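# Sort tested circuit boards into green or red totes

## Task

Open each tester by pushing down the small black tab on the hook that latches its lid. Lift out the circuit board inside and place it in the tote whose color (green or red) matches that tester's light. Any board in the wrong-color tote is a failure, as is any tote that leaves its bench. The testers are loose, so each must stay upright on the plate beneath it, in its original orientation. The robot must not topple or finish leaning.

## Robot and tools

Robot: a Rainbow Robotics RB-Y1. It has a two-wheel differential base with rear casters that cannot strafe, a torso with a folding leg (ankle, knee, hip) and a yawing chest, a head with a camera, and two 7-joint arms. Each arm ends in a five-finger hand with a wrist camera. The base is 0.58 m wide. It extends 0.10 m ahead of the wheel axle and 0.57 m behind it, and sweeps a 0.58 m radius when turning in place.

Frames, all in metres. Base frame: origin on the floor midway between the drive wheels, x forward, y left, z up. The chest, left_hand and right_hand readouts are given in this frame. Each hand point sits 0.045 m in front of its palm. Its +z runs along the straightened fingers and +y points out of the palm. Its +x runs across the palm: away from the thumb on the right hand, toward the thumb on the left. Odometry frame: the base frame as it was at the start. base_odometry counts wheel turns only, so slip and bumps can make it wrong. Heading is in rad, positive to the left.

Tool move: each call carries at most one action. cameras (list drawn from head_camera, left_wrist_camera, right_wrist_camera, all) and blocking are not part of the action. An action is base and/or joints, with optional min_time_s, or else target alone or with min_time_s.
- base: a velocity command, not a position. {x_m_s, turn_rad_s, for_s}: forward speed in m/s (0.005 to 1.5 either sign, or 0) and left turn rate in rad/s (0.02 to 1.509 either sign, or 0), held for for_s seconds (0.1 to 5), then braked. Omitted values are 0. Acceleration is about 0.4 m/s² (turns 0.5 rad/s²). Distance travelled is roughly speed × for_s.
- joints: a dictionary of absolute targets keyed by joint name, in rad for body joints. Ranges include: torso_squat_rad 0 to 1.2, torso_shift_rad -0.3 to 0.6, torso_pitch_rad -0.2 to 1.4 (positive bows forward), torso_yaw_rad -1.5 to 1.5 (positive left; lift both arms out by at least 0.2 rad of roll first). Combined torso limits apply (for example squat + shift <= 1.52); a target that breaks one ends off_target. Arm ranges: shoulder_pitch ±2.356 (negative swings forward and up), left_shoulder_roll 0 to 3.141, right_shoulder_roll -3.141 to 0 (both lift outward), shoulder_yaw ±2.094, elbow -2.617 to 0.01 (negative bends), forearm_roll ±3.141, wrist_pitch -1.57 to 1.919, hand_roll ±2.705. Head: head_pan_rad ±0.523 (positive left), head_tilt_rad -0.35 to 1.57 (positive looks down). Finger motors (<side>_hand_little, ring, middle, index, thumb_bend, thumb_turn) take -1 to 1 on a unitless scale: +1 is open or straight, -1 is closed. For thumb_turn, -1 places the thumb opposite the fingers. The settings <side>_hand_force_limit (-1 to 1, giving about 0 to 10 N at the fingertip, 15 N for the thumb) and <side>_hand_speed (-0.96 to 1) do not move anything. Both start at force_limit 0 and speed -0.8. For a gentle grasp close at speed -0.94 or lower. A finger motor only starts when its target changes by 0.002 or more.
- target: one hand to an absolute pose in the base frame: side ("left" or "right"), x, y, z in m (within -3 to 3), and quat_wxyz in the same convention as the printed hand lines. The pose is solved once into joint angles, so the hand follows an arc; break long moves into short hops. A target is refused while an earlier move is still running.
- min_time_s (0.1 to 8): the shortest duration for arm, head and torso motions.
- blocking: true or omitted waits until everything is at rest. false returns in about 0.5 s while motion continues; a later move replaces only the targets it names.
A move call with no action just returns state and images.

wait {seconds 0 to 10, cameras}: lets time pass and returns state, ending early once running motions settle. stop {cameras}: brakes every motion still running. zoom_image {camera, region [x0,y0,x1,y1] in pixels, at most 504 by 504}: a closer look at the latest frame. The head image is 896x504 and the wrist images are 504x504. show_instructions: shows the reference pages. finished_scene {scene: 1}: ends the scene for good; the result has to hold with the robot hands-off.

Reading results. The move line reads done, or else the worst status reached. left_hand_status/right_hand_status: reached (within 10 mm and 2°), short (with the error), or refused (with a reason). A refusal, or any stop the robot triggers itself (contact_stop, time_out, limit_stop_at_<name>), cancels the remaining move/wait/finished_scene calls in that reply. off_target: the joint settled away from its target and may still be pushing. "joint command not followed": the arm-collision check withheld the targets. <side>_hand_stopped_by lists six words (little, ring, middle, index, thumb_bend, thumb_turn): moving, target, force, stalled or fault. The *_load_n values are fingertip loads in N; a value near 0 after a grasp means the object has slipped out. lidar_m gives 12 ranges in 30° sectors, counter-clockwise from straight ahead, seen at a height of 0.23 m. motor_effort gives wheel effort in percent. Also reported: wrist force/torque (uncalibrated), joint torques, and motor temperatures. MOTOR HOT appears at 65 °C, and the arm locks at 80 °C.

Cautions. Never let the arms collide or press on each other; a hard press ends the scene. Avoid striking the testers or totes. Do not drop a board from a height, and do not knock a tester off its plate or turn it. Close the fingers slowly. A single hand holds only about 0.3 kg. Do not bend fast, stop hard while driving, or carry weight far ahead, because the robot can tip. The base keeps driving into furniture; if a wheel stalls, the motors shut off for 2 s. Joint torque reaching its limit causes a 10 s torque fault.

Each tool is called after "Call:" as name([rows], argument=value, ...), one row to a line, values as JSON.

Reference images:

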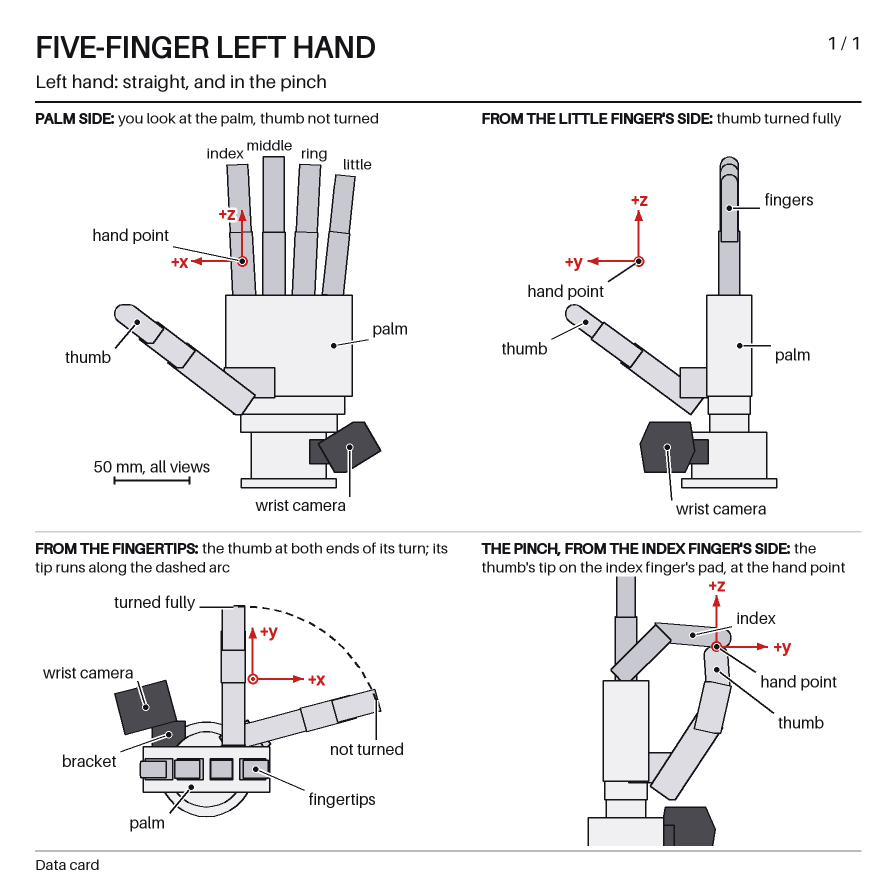

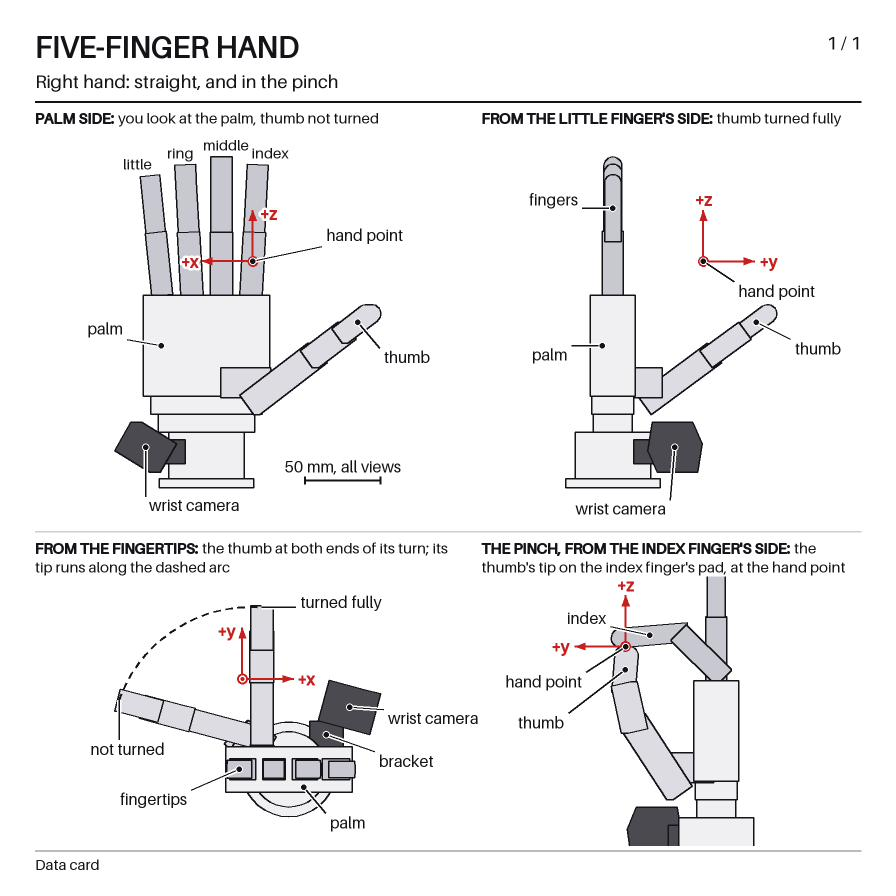

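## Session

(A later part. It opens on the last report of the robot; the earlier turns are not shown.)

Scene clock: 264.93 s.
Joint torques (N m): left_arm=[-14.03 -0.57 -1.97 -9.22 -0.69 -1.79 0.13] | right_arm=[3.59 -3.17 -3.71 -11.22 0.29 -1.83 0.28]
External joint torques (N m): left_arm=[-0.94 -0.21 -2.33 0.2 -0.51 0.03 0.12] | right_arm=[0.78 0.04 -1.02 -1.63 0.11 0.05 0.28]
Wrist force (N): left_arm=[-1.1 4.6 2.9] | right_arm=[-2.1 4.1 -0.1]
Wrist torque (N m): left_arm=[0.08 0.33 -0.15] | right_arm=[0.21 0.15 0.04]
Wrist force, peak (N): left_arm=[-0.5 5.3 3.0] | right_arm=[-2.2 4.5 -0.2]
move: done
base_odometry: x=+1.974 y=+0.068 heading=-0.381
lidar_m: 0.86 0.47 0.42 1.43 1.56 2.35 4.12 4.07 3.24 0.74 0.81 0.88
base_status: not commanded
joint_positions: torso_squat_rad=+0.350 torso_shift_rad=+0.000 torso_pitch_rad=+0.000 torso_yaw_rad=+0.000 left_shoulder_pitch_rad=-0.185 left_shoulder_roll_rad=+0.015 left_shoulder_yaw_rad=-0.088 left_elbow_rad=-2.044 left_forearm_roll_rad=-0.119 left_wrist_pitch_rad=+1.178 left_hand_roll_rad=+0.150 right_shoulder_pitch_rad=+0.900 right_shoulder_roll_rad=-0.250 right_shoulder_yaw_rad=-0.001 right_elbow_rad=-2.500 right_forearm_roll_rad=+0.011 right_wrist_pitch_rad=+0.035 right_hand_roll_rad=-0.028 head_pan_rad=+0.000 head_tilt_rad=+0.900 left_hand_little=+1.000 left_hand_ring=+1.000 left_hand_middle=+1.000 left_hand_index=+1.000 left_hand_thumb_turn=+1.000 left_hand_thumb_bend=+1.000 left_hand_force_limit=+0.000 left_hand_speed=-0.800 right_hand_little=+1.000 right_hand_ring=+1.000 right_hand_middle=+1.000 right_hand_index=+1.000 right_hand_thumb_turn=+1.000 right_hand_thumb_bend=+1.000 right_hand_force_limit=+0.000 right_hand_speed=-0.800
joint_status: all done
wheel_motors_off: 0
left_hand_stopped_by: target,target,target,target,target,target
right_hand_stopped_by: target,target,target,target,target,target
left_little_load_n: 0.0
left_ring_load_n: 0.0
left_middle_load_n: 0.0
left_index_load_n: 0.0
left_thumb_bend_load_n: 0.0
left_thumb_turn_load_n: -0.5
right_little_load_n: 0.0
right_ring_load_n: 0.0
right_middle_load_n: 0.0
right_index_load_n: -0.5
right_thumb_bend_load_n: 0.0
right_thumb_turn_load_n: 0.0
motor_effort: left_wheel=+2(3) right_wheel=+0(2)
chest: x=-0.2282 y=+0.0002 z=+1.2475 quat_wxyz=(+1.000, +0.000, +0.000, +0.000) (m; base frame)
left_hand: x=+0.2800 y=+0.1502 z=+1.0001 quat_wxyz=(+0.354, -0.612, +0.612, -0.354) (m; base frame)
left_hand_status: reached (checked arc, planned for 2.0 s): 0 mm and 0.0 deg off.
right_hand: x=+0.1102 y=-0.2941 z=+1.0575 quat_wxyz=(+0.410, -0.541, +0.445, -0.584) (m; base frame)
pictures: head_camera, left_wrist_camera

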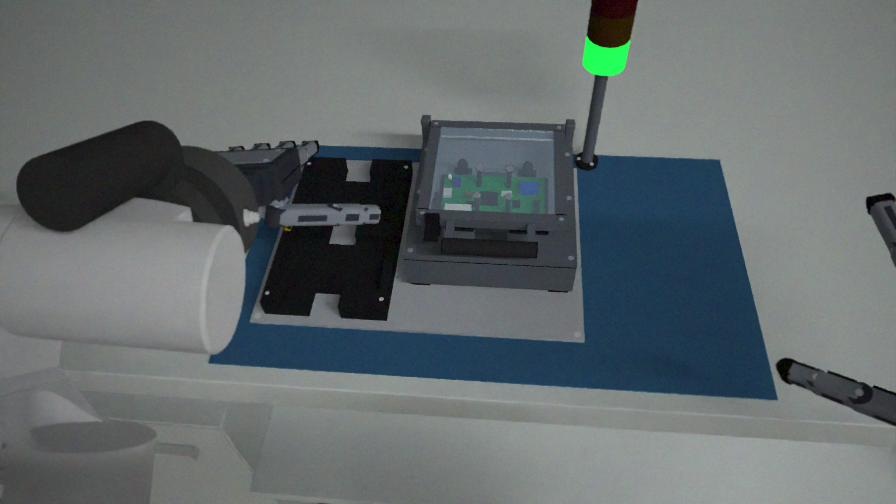

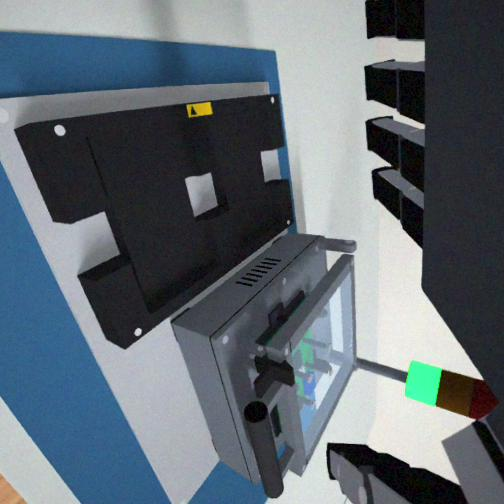

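Call:
move(target={"side": "right", "x": 0.24, "y": -0.26, "z": 0.98, "quat_wxyz": [0.43, -0.561, 0.561, -0.43]}, min_time_s=2.5, cameras=["head_camera", "right_wrist_camera"])

Call:
zoom_image(camera="right_wrist_camera", region=[150, 230, 350, 430])

Scene clock: 287.63 s.
Joint torques (N m): left_arm=[-13.76 -1.14 -2.07 -9.51 -0.47 -1.6 -0.03] | right_arm=[-8.01 -6.04 -3.33 -10.3 0.03 -1.62 0.01]
External joint torques (N m): left_arm=[-0.68 -0.79 -2.43 -0.09 -0.29 0.22 -0.04] | right_arm=[-1.45 -1.27 0.22 -0.91 -0.33 0.26 0.02]
Wrist force (N): left_arm=[-0.5 4.1 3.0] | right_arm=[-0.8 4.4 1.1]
Wrist torque (N m): left_arm=[0.05 0.23 -0.13] | right_arm=[0.21 -0.01 0.08]
Wrist force, peak (N): left_arm=[-0.4 5.2 3.2] | right_arm=[-2.3 4.3 -0.2]
move: done
base_odometry: x=+1.974 y=+0.068 heading=-0.381
lidar_m: 0.86 0.47 0.42 1.43 1.57 2.35 4.11 4.07 3.23 0.75 0.80 0.88
base_status: not commanded
joint_positions: torso_squat_rad=+0.350 torso_shift_rad=+0.000 torso_pitch_rad=+0.000 torso_yaw_rad=+0.000 left_shoulder_pitch_rad=-0.185 left_shoulder_roll_rad=+0.015 left_shoulder_yaw_rad=-0.088 left_elbow_rad=-2.044 left_forearm_roll_rad=-0.119 left_wrist_pitch_rad=+1.178 left_hand_roll_rad=+0.150 right_shoulder_pitch_rad=+0.246 right_shoulder_roll_rad=-0.327 right_shoulder_yaw_rad=+0.014 right_elbow_rad=-2.118 right_forearm_roll_rad=-0.141 right_wrist_pitch_rad=+0.556 right_hand_roll_rad=-0.196 head_pan_rad=+0.000 head_tilt_rad=+0.900 left_hand_little=+1.000 left_hand_ring=+1.000 left_hand_middle=+1.000 left_hand_index=+1.000 left_hand_thumb_turn=+1.000 left_hand_thumb_bend=+1.000 left_hand_force_limit=+0.000 left_hand_speed=-0.800 right_hand_little=+1.000 right_hand_ring=+1.000 right_hand_middle=+1.000 right_hand_index=+1.000 right_hand_thumb_turn=+1.000 right_hand_thumb_bend=+1.000 right_hand_force_limit=+0.000 right_hand_speed=-0.800
joint_status: all done
wheel_motors_off: 0
left_hand_stopped_by: target,target,target,target,target,target
right_hand_stopped_by: target,target,target,target,target,target
left_little_load_n: 0.0
left_ring_load_n: 0.0
left_middle_load_n: 0.0
left_index_load_n: 0.0
left_thumb_bend_load_n: 0.0
left_thumb_turn_load_n: 0.0
right_little_load_n: 0.0
right_ring_load_n: 0.0
right_middle_load_n: 0.0
right_index_load_n: 0.0
right_thumb_bend_load_n: 0.0
right_thumb_turn_load_n: 0.0
motor_effort: left_wheel=+2(3) right_wheel=+1(2)
chest: x=-0.2282 y=+0.0002 z=+1.2475 quat_wxyz=(+1.000, +0.000, +0.000, +0.000) (m; base frame)
left_hand: x=+0.2800 y=+0.1502 z=+1.0000 quat_wxyz=(+0.354, -0.612, +0.612, -0.354) (m; base frame)
right_hand: x=+0.2399 y=-0.2602 z=+0.9799 quat_wxyz=(+0.430, -0.561, +0.561, -0.430) (m; base frame)
right_hand_status: reached (checked arc, planned for 2.5 s): 0 mm and 0.0 deg off.
pictures: head_camera, right_wrist_camera

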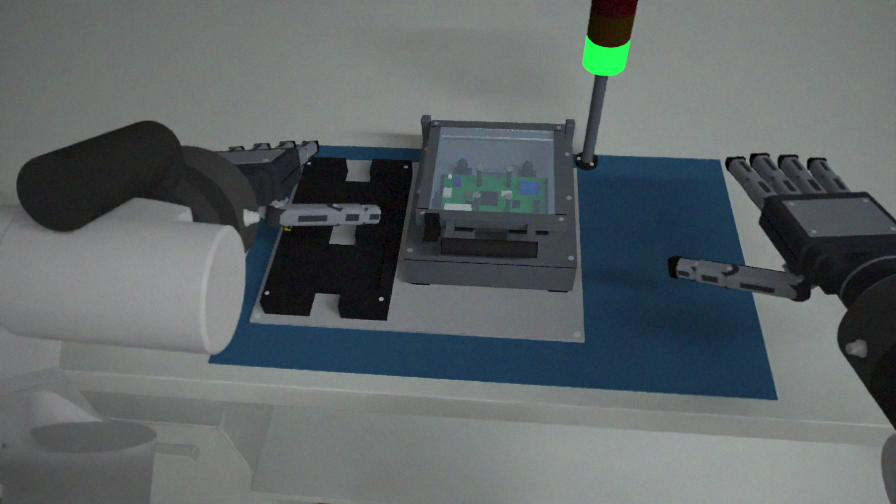

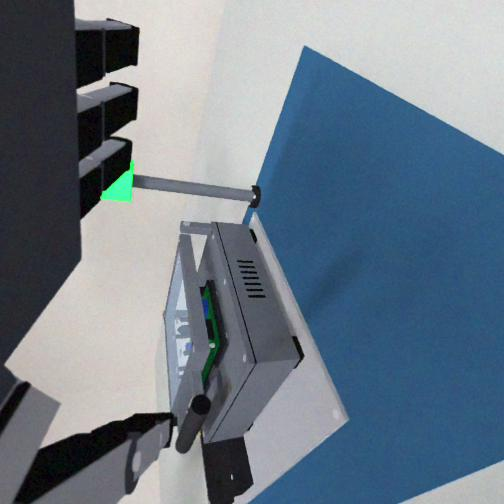

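Scaled by 2.520.

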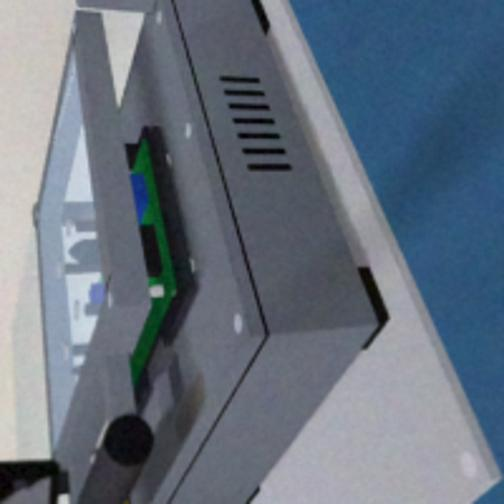

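Call:
move(target={"side": "right", "x": 0.22, "y": -0.24, "z": 0.93, "quat_wxyz": [0.5359, -0.5848, 0.4488, -0.4113]}, min_time_s=2.5, cameras=["right_wrist_camera"])

Call:
zoom_image(camera="right_wrist_camera", region=[130, 150, 330, 350])

Scene clock: 351.50 s.
Joint torques (N m): left_arm=[-13.7 -0.83 -2.18 -9.58 -0.62 -1.91 0.14] | right_arm=[-3.94 -9.04 -5.91 -8.8 -0.18 -2.27 0.6]
External joint torques (N m): left_arm=[-0.62 -0.48 -2.54 -0.16 -0.44 -0.09 0.14] | right_arm=[1.79 -0.98 0.08 -0.84 -0.29 -0.33 0.61]
Wrist force (N): left_arm=[-0.8 4.8 2.5] | right_arm=[-0.7 4.4 0.4]
Wrist torque (N m): left_arm=[0.12 0.25 -0.14] | right_arm=[0.23 0.01 0.27]
Wrist force, peak (N): left_arm=[-1.1 5.3 2.9] | right_arm=[-0.6 4.7 1.3]
move: done
base_odometry: x=+1.974 y=+0.068 heading=-0.381
lidar_m: 0.86 0.47 0.42 1.43 1.56 2.36 4.11 4.06 3.23 0.75 0.81 0.87
base_status: not commanded
joint_positions: torso_squat_rad=+0.350 torso_shift_rad=+0.000 torso_pitch_rad=+0.000 torso_yaw_rad=+0.000 left_shoulder_pitch_rad=-0.185 left_shoulder_roll_rad=+0.015 left_shoulder_yaw_rad=-0.088 left_elbow_rad=-2.044 left_forearm_roll_rad=-0.119 left_wrist_pitch_rad=+1.178 left_hand_roll_rad=+0.150 right_shoulder_pitch_rad=+0.277 right_shoulder_roll_rad=-0.644 right_shoulder_yaw_rad=+0.255 right_elbow_rad=-1.757 right_forearm_roll_rad=-0.356 right_wrist_pitch_rad=-0.167 right_hand_roll_rad=-0.187 head_pan_rad=+0.000 head_tilt_rad=+0.900 left_hand_little=+1.000 left_hand_ring=+1.000 left_hand_middle=+1.000 left_hand_index=+1.000 left_hand_thumb_turn=+1.000 left_hand_thumb_bend=+1.000 left_hand_force_limit=+0.000 left_hand_speed=-0.800 right_hand_little=+1.000 right_hand_ring=+1.000 right_hand_middle=+1.000 right_hand_index=+1.000 right_hand_thumb_turn=+1.000 right_hand_thumb_bend=+1.000 right_hand_force_limit=+0.000 right_hand_speed=-0.800
joint_status: all done
wheel_motors_off: 0
left_hand_stopped_by: target,target,target,target,target,target
right_hand_stopped_by: target,target,target,target,target,target
left_little_load_n: 0.0
left_ring_load_n: 0.0
left_middle_load_n: 0.0
left_index_load_n: -0.5
left_thumb_bend_load_n: 0.0
left_thumb_turn_load_n: 0.0
right_little_load_n: 0.0
right_ring_load_n: 0.0
right_middle_load_n: 0.0
right_index_load_n: 0.0
right_thumb_bend_load_n: 0.0
right_thumb_turn_load_n: 0.0
motor_effort: left_wheel=+1(3) right_wheel=+2(3)
chest: x=-0.2282 y=+0.0002 z=+1.2475 quat_wxyz=(+1.000, +0.000, +0.000, +0.000) (m; base frame)
left_hand: x=+0.2800 y=+0.1502 z=+1.0000 quat_wxyz=(+0.354, -0.612, +0.612, -0.354) (m; base frame)
right_hand: x=+0.2201 y=-0.2401 z=+0.9302 quat_wxyz=(+0.536, -0.585, +0.449, -0.412) (m; base frame)
right_hand_status: reached (checked arc, planned for 2.5 s): 0 mm and 0.1 deg off.
pictures: right_wrist_camera

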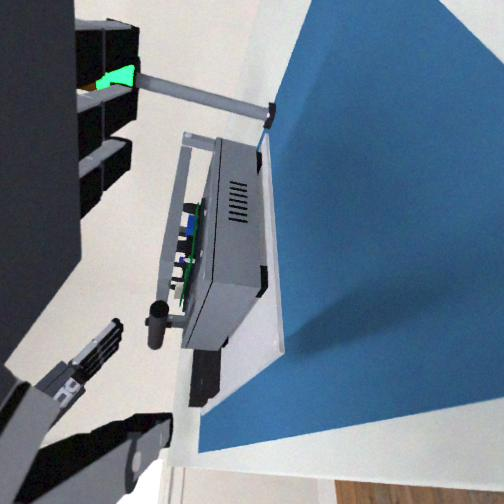

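Scaled by 2.520.

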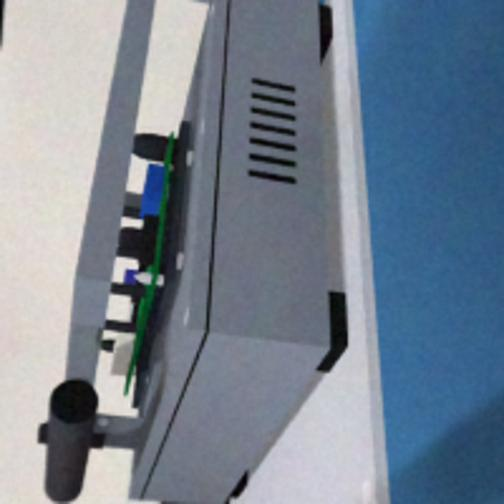

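Call:
move(base={"turn_rad_s": -0.1, "for_s": 0.85}, cameras=["head_camera", "right_wrist_camera"])

Call:
zoom_image(camera="head_camera", region=[350, 100, 600, 300])

Scene clock: 398.73 s.
Joint torques (N m): left_arm=[-13.43 -0.9 -1.82 -9.51 -0.65 -1.86 -0.01] | right_arm=[-4.5 -8.82 -6.28 -8.98 -0.1 -2.26 0.67]
External joint torques (N m): left_arm=[-0.35 -0.55 -2.18 -0.09 -0.47 -0.04 -0.02] | right_arm=[1.23 -0.76 -0.29 -1.02 -0.21 -0.32 0.67]
Wrist force (N): left_arm=[-1.0 4.6 2.7] | right_arm=[-0.8 4.5 0.2]
Wrist torque (N m): left_arm=[0.11 0.28 -0.16] | right_arm=[0.27 0.01 0.28]
Wrist force, peak (N): left_arm=[-0.5 4.9 3.4] | right_arm=[-0.8 4.6 0.4]
move: done
base_odometry: x=+1.974 y=+0.068 heading=-0.467
lidar_m: 0.86 0.50 0.42 0.91 1.52 2.12 4.10 4.34 3.29 0.74 0.76 0.90
base_status: done (sent for 0.87 of 0.87 s)
joint_positions: torso_squat_rad=+0.350 torso_shift_rad=+0.000 torso_pitch_rad=+0.000 torso_yaw_rad=+0.000 left_shoulder_pitch_rad=-0.185 left_shoulder_roll_rad=+0.015 left_shoulder_yaw_rad=-0.088 left_elbow_rad=-2.044 left_forearm_roll_rad=-0.119 left_wrist_pitch_rad=+1.178 left_hand_roll_rad=+0.150 right_shoulder_pitch_rad=+0.277 right_shoulder_roll_rad=-0.644 right_shoulder_yaw_rad=+0.255 right_elbow_rad=-1.757 right_forearm_roll_rad=-0.356 right_wrist_pitch_rad=-0.167 right_hand_roll_rad=-0.187 head_pan_rad=+0.000 head_tilt_rad=+0.900 left_hand_little=+1.000 left_hand_ring=+1.000 left_hand_middle=+1.000 left_hand_index=+1.000 left_hand_thumb_turn=+1.000 left_hand_thumb_bend=+1.000 left_hand_force_limit=+0.000 left_hand_speed=-0.800 right_hand_little=+1.000 right_hand_ring=+1.000 right_hand_middle=+1.000 right_hand_index=+1.000 right_hand_thumb_turn=+1.000 right_hand_thumb_bend=+1.000 right_hand_force_limit=+0.000 right_hand_speed=-0.800
joint_status: not commanded
wheel_motors_off: 0
left_hand_stopped_by: target,target,target,target,target,target
right_hand_stopped_by: target,target,target,target,target,target
left_little_load_n: 0.0
left_ring_load_n: -0.5
left_middle_load_n: 0.0
left_index_load_n: 0.0
left_thumb_bend_load_n: 0.0
left_thumb_turn_load_n: 0.0
right_little_load_n: 0.0
right_ring_load_n: 0.0
right_middle_load_n: 0.0
right_index_load_n: 0.0
right_thumb_bend_load_n: 0.0
right_thumb_turn_load_n: 0.0
motor_effort: left_wheel=+1(20) right_wheel=-9(25)
chest: x=-0.2282 y=+0.0003 z=+1.2475 quat_wxyz=(+1.000, +0.000, +0.000, +0.000) (m; base frame)
left_hand: x=+0.2800 y=+0.1503 z=+1.0000 quat_wxyz=(+0.354, -0.612, +0.612, -0.354) (m; base frame)
right_hand: x=+0.2201 y=-0.2401 z=+0.9302 quat_wxyz=(+0.535, -0.585, +0.449, -0.412) (m; base frame)
pictures: head_camera, right_wrist_camera

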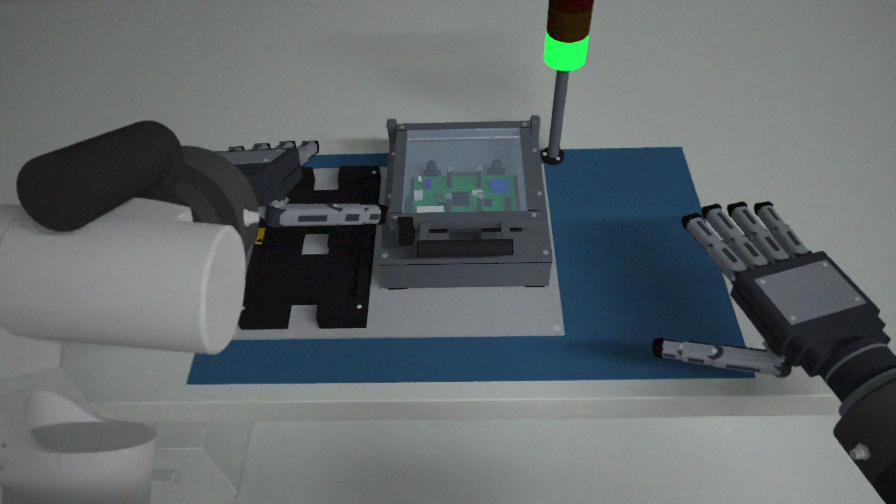

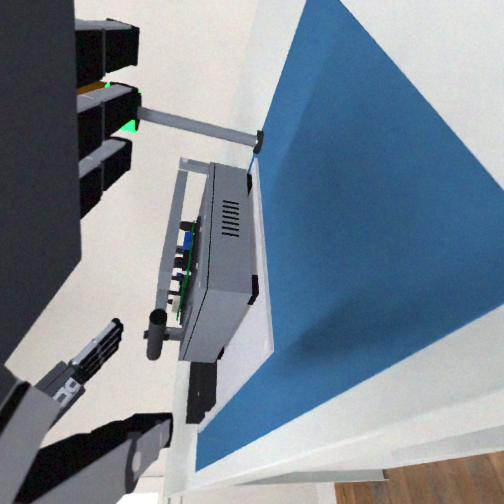

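Scaled by 2.016.

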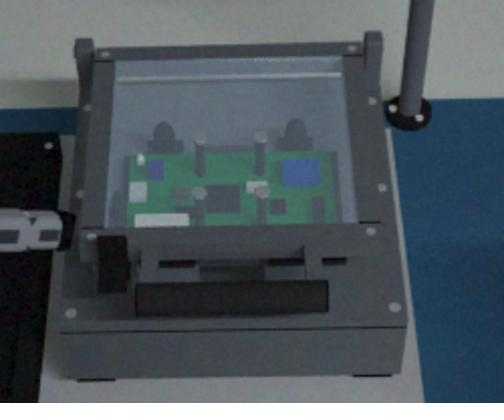

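Call:
move(joints={"left_shoulder_pitch_rad": 0.5, "left_shoulder_roll_rad": 0.3, "left_shoulder_yaw_rad": 0.2, "left_elbow_rad": -2.5, "left_forearm_roll_rad": 0, "left_wrist_pitch_rad": 0, "left_hand_roll_rad": 0, "right_shoulder_pitch_rad": 0.5, "right_shoulder_roll_rad": -0.3, "right_shoulder_yaw_rad": -0.2, "right_elbow_rad": -2.5, "right_forearm_roll_rad": 0, "right_wrist_pitch_rad": 0, "right_hand_roll_rad": 0}, min_time_s=2, cameras=["head_camera", "right_wrist_camera"])

Call:
zoom_image(camera="head_camera", region=[350, 100, 600, 300])

Call:
move(joints={"torso_pitch_rad": 0.35}, min_time_s=2, cameras=["head_camera", "right_wrist_camera"])

Call:
zoom_image(camera="head_camera", region=[300, 100, 650, 450])

Scene clock: 434.37 s.
Joint torques (N m): left_arm=[-2.41 5.39 4.28 -9.92 0.05 -1.49 -0.47] | right_arm=[-0.25 -3.85 -5.33 -10.09 0.35 -1.34 0.64]
External joint torques (N m): left_arm=[0.12 0.79 0.82 -0.78 -0.04 0.17 -0.46] | right_arm=[1.69 1.04 -1.93 -1.51 0.21 0.25 0.64]
Wrist force (N): left_arm=[1.8 4.9 -2.7] | right_arm=[-3.1 3.3 -2.4]
Wrist torque (N m): left_arm=[0.47 -0.14 -0.19] | right_arm=[0.30 0.31 0.10]
Wrist force, peak (N): left_arm=[0.3 6.0 0.7] | right_arm=[-3.1 3.6 -2.5]
move: done
base_odometry: x=+1.974 y=+0.068 heading=-0.467
lidar_m: 0.86 0.50 0.43 0.91 1.51 2.13 4.11 4.35 3.29 0.75 0.76 0.90
base_status: not commanded
joint_positions: torso_squat_rad=+0.350 torso_shift_rad=+0.000 torso_pitch_rad=+0.000 torso_yaw_rad=+0.000 left_shoulder_pitch_rad=+0.500 left_shoulder_roll_rad=+0.300 left_shoulder_yaw_rad=+0.200 left_elbow_rad=-2.500 left_forearm_roll_rad=+0.000 left_wrist_pitch_rad=+0.000 left_hand_roll_rad=+0.000 right_shoulder_pitch_rad=+0.500 right_shoulder_roll_rad=-0.300 right_shoulder_yaw_rad=-0.200 right_elbow_rad=-2.500 right_forearm_roll_rad=+0.000 right_wrist_pitch_rad=+0.000 right_hand_roll_rad=+0.000 head_pan_rad=+0.000 head_tilt_rad=+0.900 left_hand_little=+1.000 left_hand_ring=+1.000 left_hand_middle=+1.000 left_hand_index=+1.000 left_hand_thumb_turn=+1.000 left_hand_thumb_bend=+1.000 left_hand_force_limit=+0.000 left_hand_speed=-0.800 right_hand_little=+1.000 right_hand_ring=+1.000 right_hand_middle=+1.000 right_hand_index=+1.000 right_hand_thumb_turn=+1.000 right_hand_thumb_bend=+1.000 right_hand_force_limit=+0.000 right_hand_speed=-0.800
joint_status: all done
wheel_motors_off: 0
left_hand_stopped_by: target,target,target,target,target,target
right_hand_stopped_by: target,target,target,target,target,target
left_little_load_n: 0.0
left_ring_load_n: 0.0
left_middle_load_n: 0.0
left_index_load_n: 0.0
left_thumb_bend_load_n: 0.0
left_thumb_turn_load_n: 0.0
right_little_load_n: 0.0
right_ring_load_n: 0.0
right_middle_load_n: 0.0
right_index_load_n: 0.0
right_thumb_bend_load_n: 0.0
right_thumb_turn_load_n: -0.5
motor_effort: left_wheel=+2(2) right_wheel=-10(11)
chest: x=-0.2282 y=+0.0003 z=+1.2475 quat_wxyz=(+1.000, +0.000, +0.000, +0.000) (m; base frame)
left_hand: x=+0.1857 y=+0.3160 z=+1.2354 quat_wxyz=(+0.720, -0.283, +0.444, -0.451) (m; base frame)
right_hand: x=+0.1858 y=-0.3154 z=+1.2351 quat_wxyz=(+0.452, -0.444, +0.283, -0.720) (m; base frame)
pictures: head_camera, right_wrist_camera

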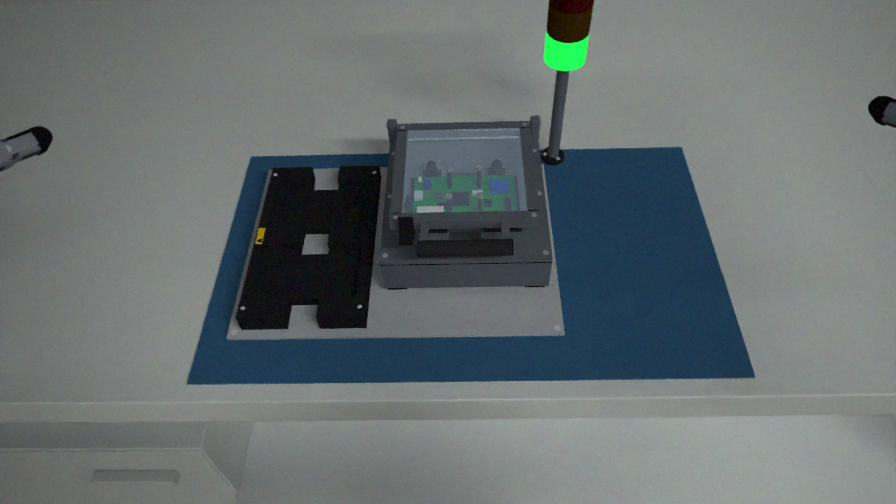

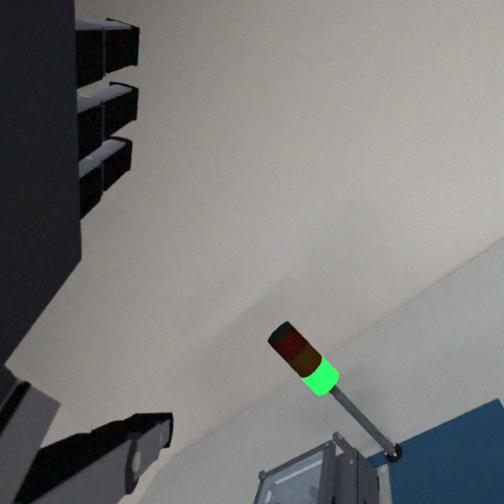

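Scaled by 2.016.

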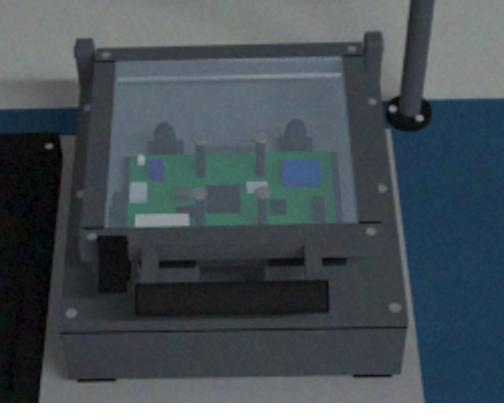

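Scene clock: 436.63 s.
Joint torques (N m): left_arm=[1.94 4.31 4.34 -10.08 0.1 -1.53 -0.47] | right_arm=[3.94 -3.65 -5.8 -10.44 0.44 -1.53 0.64]
External joint torques (N m): left_arm=[-0.18 0.21 0.47 -0.41 0 0.33 -0.46] | right_arm=[1.25 0.68 -1.92 -1.39 0.29 0.24 0.63]
Wrist force (N): left_arm=[2.4 5.0 -0.5] | right_arm=[-3.1 4.0 -0.5]
Wrist torque (N m): left_arm=[0.34 -0.08 -0.15] | right_arm=[0.26 0.25 0.12]
Wrist force, peak (N): left_arm=[2.4 5.5 -0.8] | right_arm=[-3.2 4.1 -0.6]
move: done
base_odometry: x=+1.974 y=+0.068 heading=-0.467
lidar_m: 0.86 0.51 0.42 0.91 1.52 2.13 4.12 4.36 3.28 0.74 0.76 0.90
base_status: not commanded
joint_positions: torso_squat_rad=+0.350 torso_shift_rad=+0.000 torso_pitch_rad=+0.350 torso_yaw_rad=+0.000 left_shoulder_pitch_rad=+0.500 left_shoulder_roll_rad=+0.300 left_shoulder_yaw_rad=+0.200 left_elbow_rad=-2.500 left_forearm_roll_rad=+0.000 left_wrist_pitch_rad=+0.000 left_hand_roll_rad=+0.000 right_shoulder_pitch_rad=+0.500 right_shoulder_roll_rad=-0.300 right_shoulder_yaw_rad=-0.200 right_elbow_rad=-2.500 right_forearm_roll_rad=+0.000 right_wrist_pitch_rad=+0.000 right_hand_roll_rad=+0.000 head_pan_rad=+0.000 head_tilt_rad=+0.900 left_hand_little=+1.000 left_hand_ring=+1.000 left_hand_middle=+1.000 left_hand_index=+1.000 left_hand_thumb_turn=+1.000 left_hand_thumb_bend=+1.000 left_hand_force_limit=+0.000 left_hand_speed=-0.800 right_hand_little=+1.000 right_hand_ring=+1.000 right_hand_middle=+1.000 right_hand_index=+1.000 right_hand_thumb_turn=+1.000 right_hand_thumb_bend=+1.000 right_hand_force_limit=+0.000 right_hand_speed=-0.800
joint_status: all done
wheel_motors_off: 0
left_hand_stopped_by: target,target,target,target,target,target
right_hand_stopped_by: target,target,target,target,target,target
left_little_load_n: 0.0
left_ring_load_n: -0.5
left_middle_load_n: 0.0
left_index_load_n: 0.0
left_thumb_bend_load_n: 0.0
left_thumb_turn_load_n: 0.0
right_little_load_n: 0.0
right_ring_load_n: 0.0
right_middle_load_n: 0.0
right_index_load_n: 0.0
right_thumb_bend_load_n: 0.0
right_thumb_turn_load_n: 0.0
motor_effort: left_wheel=+2(3) right_wheel=-10(11)
chest: x=-0.1220 y=+0.0003 z=+1.2287 quat_wxyz=(+0.985, +0.000, +0.174, +0.000) (m; base frame)
left_hand: x=+0.2627 y=+0.3159 z=+1.0754 quat_wxyz=(+0.632, -0.357, +0.563, -0.395) (m; base frame)
right_hand: x=+0.2626 y=-0.3155 z=+1.0752 quat_wxyz=(+0.396, -0.563, +0.357, -0.632) (m; base frame)
pictures: head_camera, right_wrist_camera

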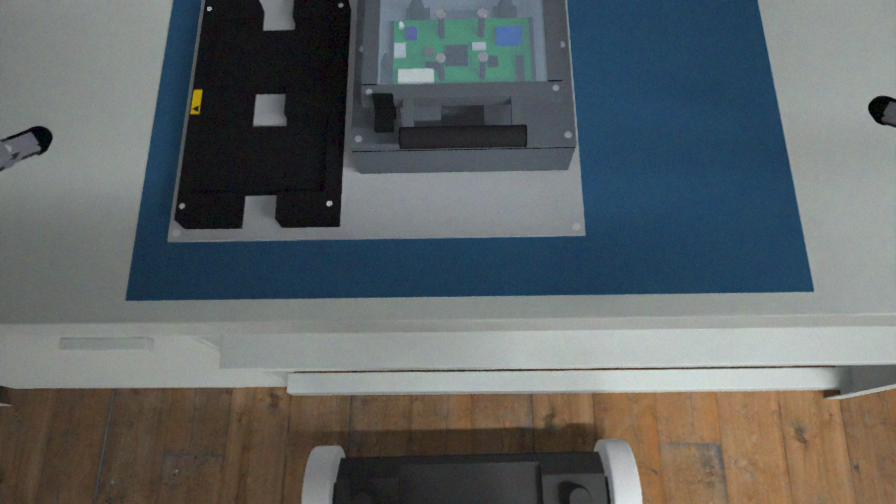

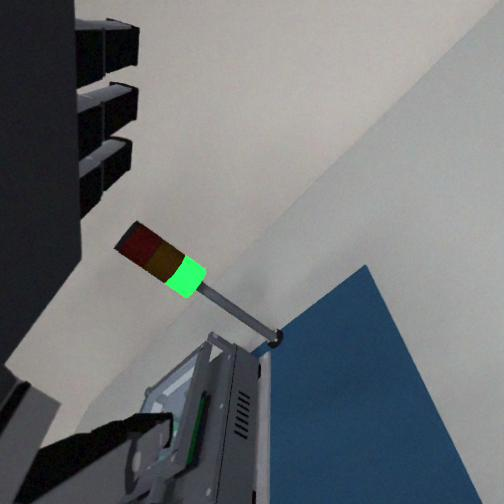

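Scaled by 1.440.

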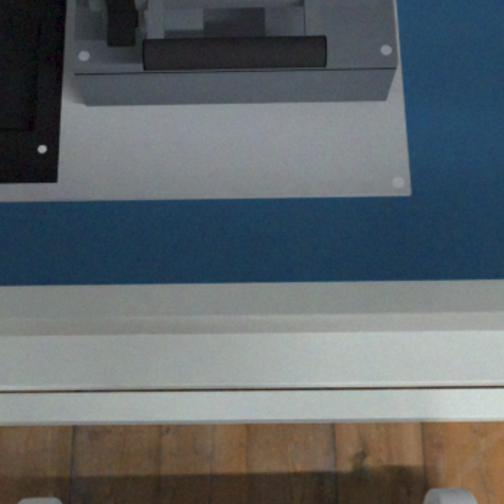

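Call:
move(joints={"head_tilt_rad": 0.7}, cameras=["head_camera"])

Call:
zoom_image(camera="head_camera", region=[340, 200, 480, 320])

Call:
zoom_image(camera="head_camera", region=[340, 80, 600, 310])

Scene clock: 494.27 s.
Joint torques (N m): left_arm=[2.5 4.92 4.03 -10.16 -0.15 -1.75 -0.38] | right_arm=[4.38 -3.46 -5.86 -10.33 0.45 -1.5 0.53]
External joint torques (N m): left_arm=[0.38 0.82 0.15 -0.49 -0.25 0.11 -0.38] | right_arm=[1.7 0.87 -1.99 -1.28 0.3 0.26 0.52]
Wrist force (N): left_arm=[2.0 5.2 -0.4] | right_arm=[-3.2 3.7 -0.7]
Wrist torque (N m): left_arm=[0.33 -0.06 -0.15] | right_arm=[0.24 0.27 0.12]
Wrist force, peak (N): left_arm=[2.2 5.6 -0.4] | right_arm=[-3.2 4.2 -0.6]
move: done
base_odometry: x=+1.974 y=+0.068 heading=-0.467
lidar_m: 0.85 0.51 0.42 0.91 1.52 2.12 4.11 4.36 3.29 0.75 0.77 0.90
base_status: not commanded
joint_positions: torso_squat_rad=+0.350 torso_shift_rad=+0.000 torso_pitch_rad=+0.350 torso_yaw_rad=+0.000 left_shoulder_pitch_rad=+0.500 left_shoulder_roll_rad=+0.300 left_shoulder_yaw_rad=+0.200 left_elbow_rad=-2.500 left_forearm_roll_rad=+0.000 left_wrist_pitch_rad=+0.000 left_hand_roll_rad=+0.000 right_shoulder_pitch_rad=+0.500 right_shoulder_roll_rad=-0.300 right_shoulder_yaw_rad=-0.200 right_elbow_rad=-2.500 right_forearm_roll_rad=+0.000 right_wrist_pitch_rad=+0.000 right_hand_roll_rad=+0.000 head_pan_rad=+0.000 head_tilt_rad=+0.700 left_hand_little=+1.000 left_hand_ring=+1.000 left_hand_middle=+1.000 left_hand_index=+1.000 left_hand_thumb_turn=+1.000 left_hand_thumb_bend=+1.000 left_hand_force_limit=+0.000 left_hand_speed=-0.800 right_hand_little=+1.000 right_hand_ring=+1.000 right_hand_middle=+1.000 right_hand_index=+1.000 right_hand_thumb_turn=+1.000 right_hand_thumb_bend=+1.000 right_hand_force_limit=+0.000 right_hand_speed=-0.800
joint_status: all done
wheel_motors_off: 0
left_hand_stopped_by: target,target,target,target,target,target
right_hand_stopped_by: target,target,target,target,target,target
left_little_load_n: 0.0
left_ring_load_n: 0.0
left_middle_load_n: 0.0
left_index_load_n: 0.0
left_thumb_bend_load_n: 0.0
left_thumb_turn_load_n: 0.0
right_little_load_n: 0.0
right_ring_load_n: 0.0
right_middle_load_n: 0.0
right_index_load_n: 0.0
right_thumb_bend_load_n: 0.0
right_thumb_turn_load_n: 0.0
motor_effort: left_wheel=+2(2) right_wheel=-10(11)
chest: x=-0.1220 y=+0.0003 z=+1.2287 quat_wxyz=(+0.985, +0.000, +0.174, +0.000) (m; base frame)
left_hand: x=+0.2627 y=+0.3159 z=+1.0754 quat_wxyz=(+0.632, -0.357, +0.563, -0.395) (m; base frame)
right_hand: x=+0.2626 y=-0.3155 z=+1.0752 quat_wxyz=(+0.396, -0.563, +0.357, -0.632) (m; base frame)
pictures: head_camera

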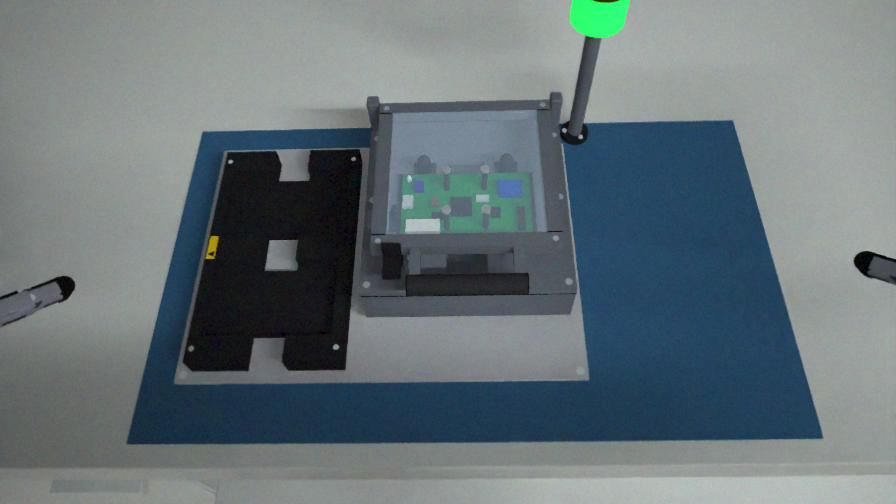

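Scaled by 3.600.

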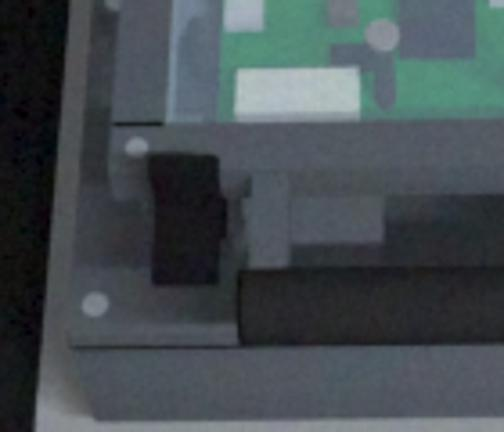

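Scaled by 1.938.

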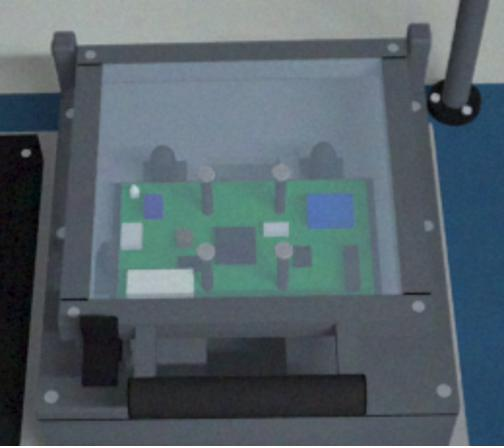

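Call:
move(joints={"left_hand_little": -1, "left_hand_ring": -1, "left_hand_middle": -1, "left_hand_thumb_turn": -1, "left_hand_thumb_bend": 0.3})

Call:
move(target={"side": "left", "x": 0.225, "y": 0.06, "z": 1.06, "quat_wxyz": [0.1228, -0.6964, 0.6964, -0.1228]}, min_time_s=3, cameras=["all"])

Scene clock: 531.23 s.
Joint torques (N m): left_arm=[1.76 4.55 4.34 -10.19 0.15 -1.63 -0.56] | right_arm=[4.05 -3.28 -5.94 -10.34 0.36 -1.47 0.63]
External joint torques (N m): left_arm=[-0.37 0.43 0.45 -0.53 0.07 0.22 -0.54] | right_arm=[1.37 1.05 -2.06 -1.29 0.21 0.29 0.62]
Wrist force (N): left_arm=[2.1 4.7 -0.8] | right_arm=[-3.2 3.8 -0.6]
Wrist torque (N m): left_arm=[0.32 -0.08 -0.14] | right_arm=[0.25 0.25 0.13]
Wrist force, peak (N): left_arm=[2.3 5.6 -1.0] | right_arm=[-3.5 4.0 -0.4]
move: off_target
base_odometry: x=+1.974 y=+0.068 heading=-0.467
lidar_m: 0.86 0.50 0.42 0.92 1.52 2.12 4.11 4.35 3.29 0.74 0.75 0.89
base_status: not commanded
joint_positions: torso_squat_rad=+0.350 torso_shift_rad=+0.000 torso_pitch_rad=+0.350 torso_yaw_rad=+0.000 left_shoulder_pitch_rad=+0.500 left_shoulder_roll_rad=+0.300 left_shoulder_yaw_rad=+0.200 left_elbow_rad=-2.500 left_forearm_roll_rad=+0.000 left_wrist_pitch_rad=+0.000 left_hand_roll_rad=+0.000 right_shoulder_pitch_rad=+0.500 right_shoulder_roll_rad=-0.300 right_shoulder_yaw_rad=-0.200 right_elbow_rad=-2.500 right_forearm_roll_rad=+0.000 right_wrist_pitch_rad=+0.000 right_hand_roll_rad=+0.000 head_pan_rad=+0.000 head_tilt_rad=+0.700 left_hand_little=-1.000 left_hand_ring=-1.000 left_hand_middle=-1.000 left_hand_index=+1.000 left_hand_thumb_turn=-0.785 left_hand_thumb_bend=+0.300 left_hand_force_limit=+0.000 left_hand_speed=-0.800 right_hand_little=+1.000 right_hand_ring=+1.000 right_hand_middle=+1.000 right_hand_index=+1.000 right_hand_thumb_turn=+1.000 right_hand_thumb_bend=+1.000 right_hand_force_limit=+0.000 right_hand_speed=-0.800
joint_status: left_hand_thumb_turn off_target (ended at -0.785, target -1.000); the others done
wheel_motors_off: 0
left_hand_stopped_by: target,target,target,target,target,force
right_hand_stopped_by: target,target,target,target,target,target
left_little_load_n: 0.5
left_ring_load_n: 0.0
left_middle_load_n: -1.0
left_index_load_n: 0.0
left_thumb_bend_load_n: 2.0
left_thumb_turn_load_n: 8.0
right_little_load_n: 0.0
right_ring_load_n: 0.0
right_middle_load_n: 0.0
right_index_load_n: 0.0
right_thumb_bend_load_n: 0.0
right_thumb_turn_load_n: 0.0
motor_effort: left_wheel=+2(3) right_wheel=-10(11)
chest: x=-0.1220 y=+0.0003 z=+1.2287 quat_wxyz=(+0.985, +0.000, +0.174, +0.000) (m; base frame)
left_hand: x=+0.2627 y=+0.3159 z=+1.0754 quat_wxyz=(+0.632, -0.357, +0.563, -0.395) (m; base frame)
right_hand: x=+0.2626 y=-0.3155 z=+1.0752 quat_wxyz=(+0.396, -0.563, +0.357, -0.632) (m; base frame)
pictures: none

Scene clock: 531.53 s.
Joint torques (N m): left_arm=[2.42 4.64 4.64 -10.28 0.16 -1.7 -0.58] | right_arm=[4.06 -3.7 -5.69 -10.4 0.33 -1.46 0.68]
External joint torques (N m): left_arm=[0.29 0.53 0.76 -0.62 0.08 0.15 -0.56] | right_arm=[1.37 0.64 -1.81 -1.35 0.18 0.31 0.67]
Wrist force (N): left_arm=[1.7 4.8 -0.6] | right_arm=[-3.3 3.7 -0.4]
Wrist torque (N m): left_arm=[0.30 0.02 -0.18] | right_arm=[0.20 0.25 0.12]
Wrist force, peak (N): left_arm=[2.9 4.8 -1.0] | right_arm=[-3.2 3.9 -0.5]
move: refused
base_odometry: x=+1.974 y=+0.068 heading=-0.467
lidar_m: 0.86 0.51 0.43 0.91 1.50 2.12 4.11 4.35 3.30 0.74 0.75 0.89
base_status: not commanded
joint_positions: torso_squat_rad=+0.350 torso_shift_rad=+0.000 torso_pitch_rad=+0.350 torso_yaw_rad=+0.000 left_shoulder_pitch_rad=+0.500 left_shoulder_roll_rad=+0.300 left_shoulder_yaw_rad=+0.200 left_elbow_rad=-2.500 left_forearm_roll_rad=+0.000 left_wrist_pitch_rad=+0.000 left_hand_roll_rad=+0.000 right_shoulder_pitch_rad=+0.500 right_shoulder_roll_rad=-0.300 right_shoulder_yaw_rad=-0.200 right_elbow_rad=-2.500 right_forearm_roll_rad=+0.000 right_wrist_pitch_rad=+0.000 right_hand_roll_rad=+0.000 head_pan_rad=+0.000 head_tilt_rad=+0.700 left_hand_little=-1.000 left_hand_ring=-1.000 left_hand_middle=-1.000 left_hand_index=+1.000 left_hand_thumb_turn=-0.785 left_hand_thumb_bend=+0.300 left_hand_force_limit=+0.000 left_hand_speed=-0.800 right_hand_little=+1.000 right_hand_ring=+1.000 right_hand_middle=+1.000 right_hand_index=+1.000 right_hand_thumb_turn=+1.000 right_hand_thumb_bend=+1.000 right_hand_force_limit=+0.000 right_hand_speed=-0.800
joint_status: not commanded
wheel_motors_off: 0
left_hand_stopped_by: target,target,target,target,target,force
right_hand_stopped_by: target,target,target,target,target,target
left_little_load_n: 0.0
left_ring_load_n: 0.0
left_middle_load_n: -1.5
left_index_load_n: 0.0
left_thumb_bend_load_n: 1.5
left_thumb_turn_load_n: 8.0
right_little_load_n: 0.0
right_ring_load_n: 0.0
right_middle_load_n: 0.0
right_index_load_n: 0.0
right_thumb_bend_load_n: 0.0
right_thumb_turn_load_n: 0.0
motor_effort: left_wheel=+2(2) right_wheel=-11(11)
chest: x=-0.1220 y=+0.0003 z=+1.2287 quat_wxyz=(+0.985, +0.000, +0.174, +0.000) (m; base frame)
left_hand: x=+0.2627 y=+0.3159 z=+1.0754 quat_wxyz=(+0.632, -0.357, +0.563, -0.395) (m; base frame)
left_hand_status: refused: the posture found for that pose touches the torso. Nothing moved. The solve starts from where the arm stands: from another posture it may find a clear one.
right_hand: x=+0.2626 y=-0.3155 z=+1.0752 quat_wxyz=(+0.396, -0.563, +0.357, -0.632) (m; base frame)
pictures: head_camera, left_wrist_camera, right_wrist_camera

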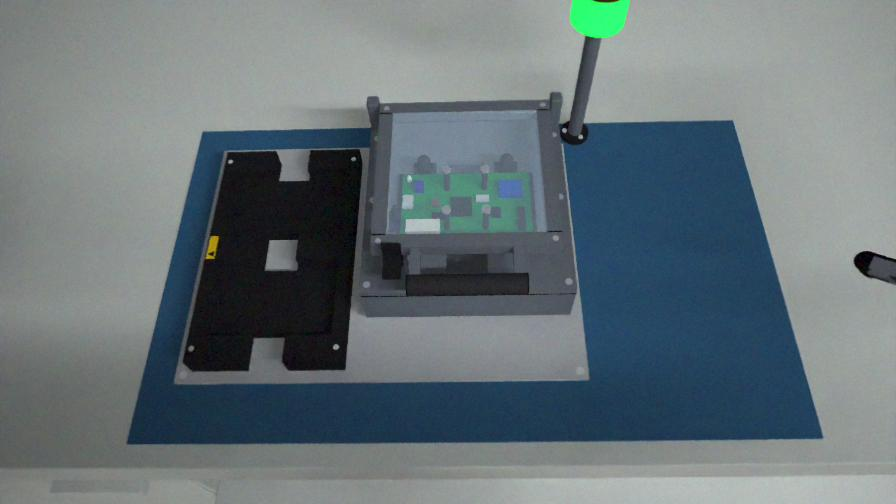

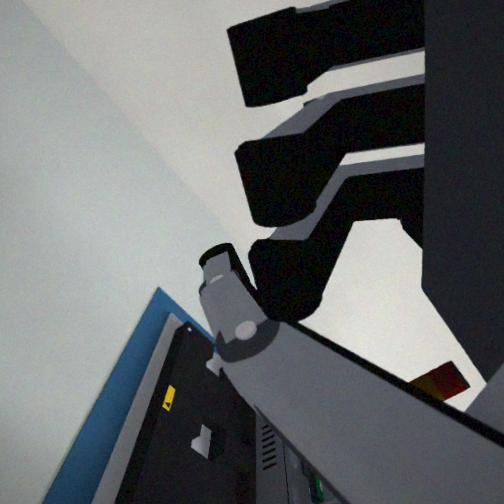

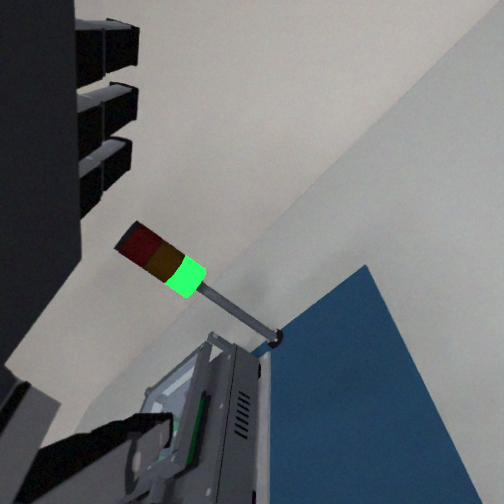

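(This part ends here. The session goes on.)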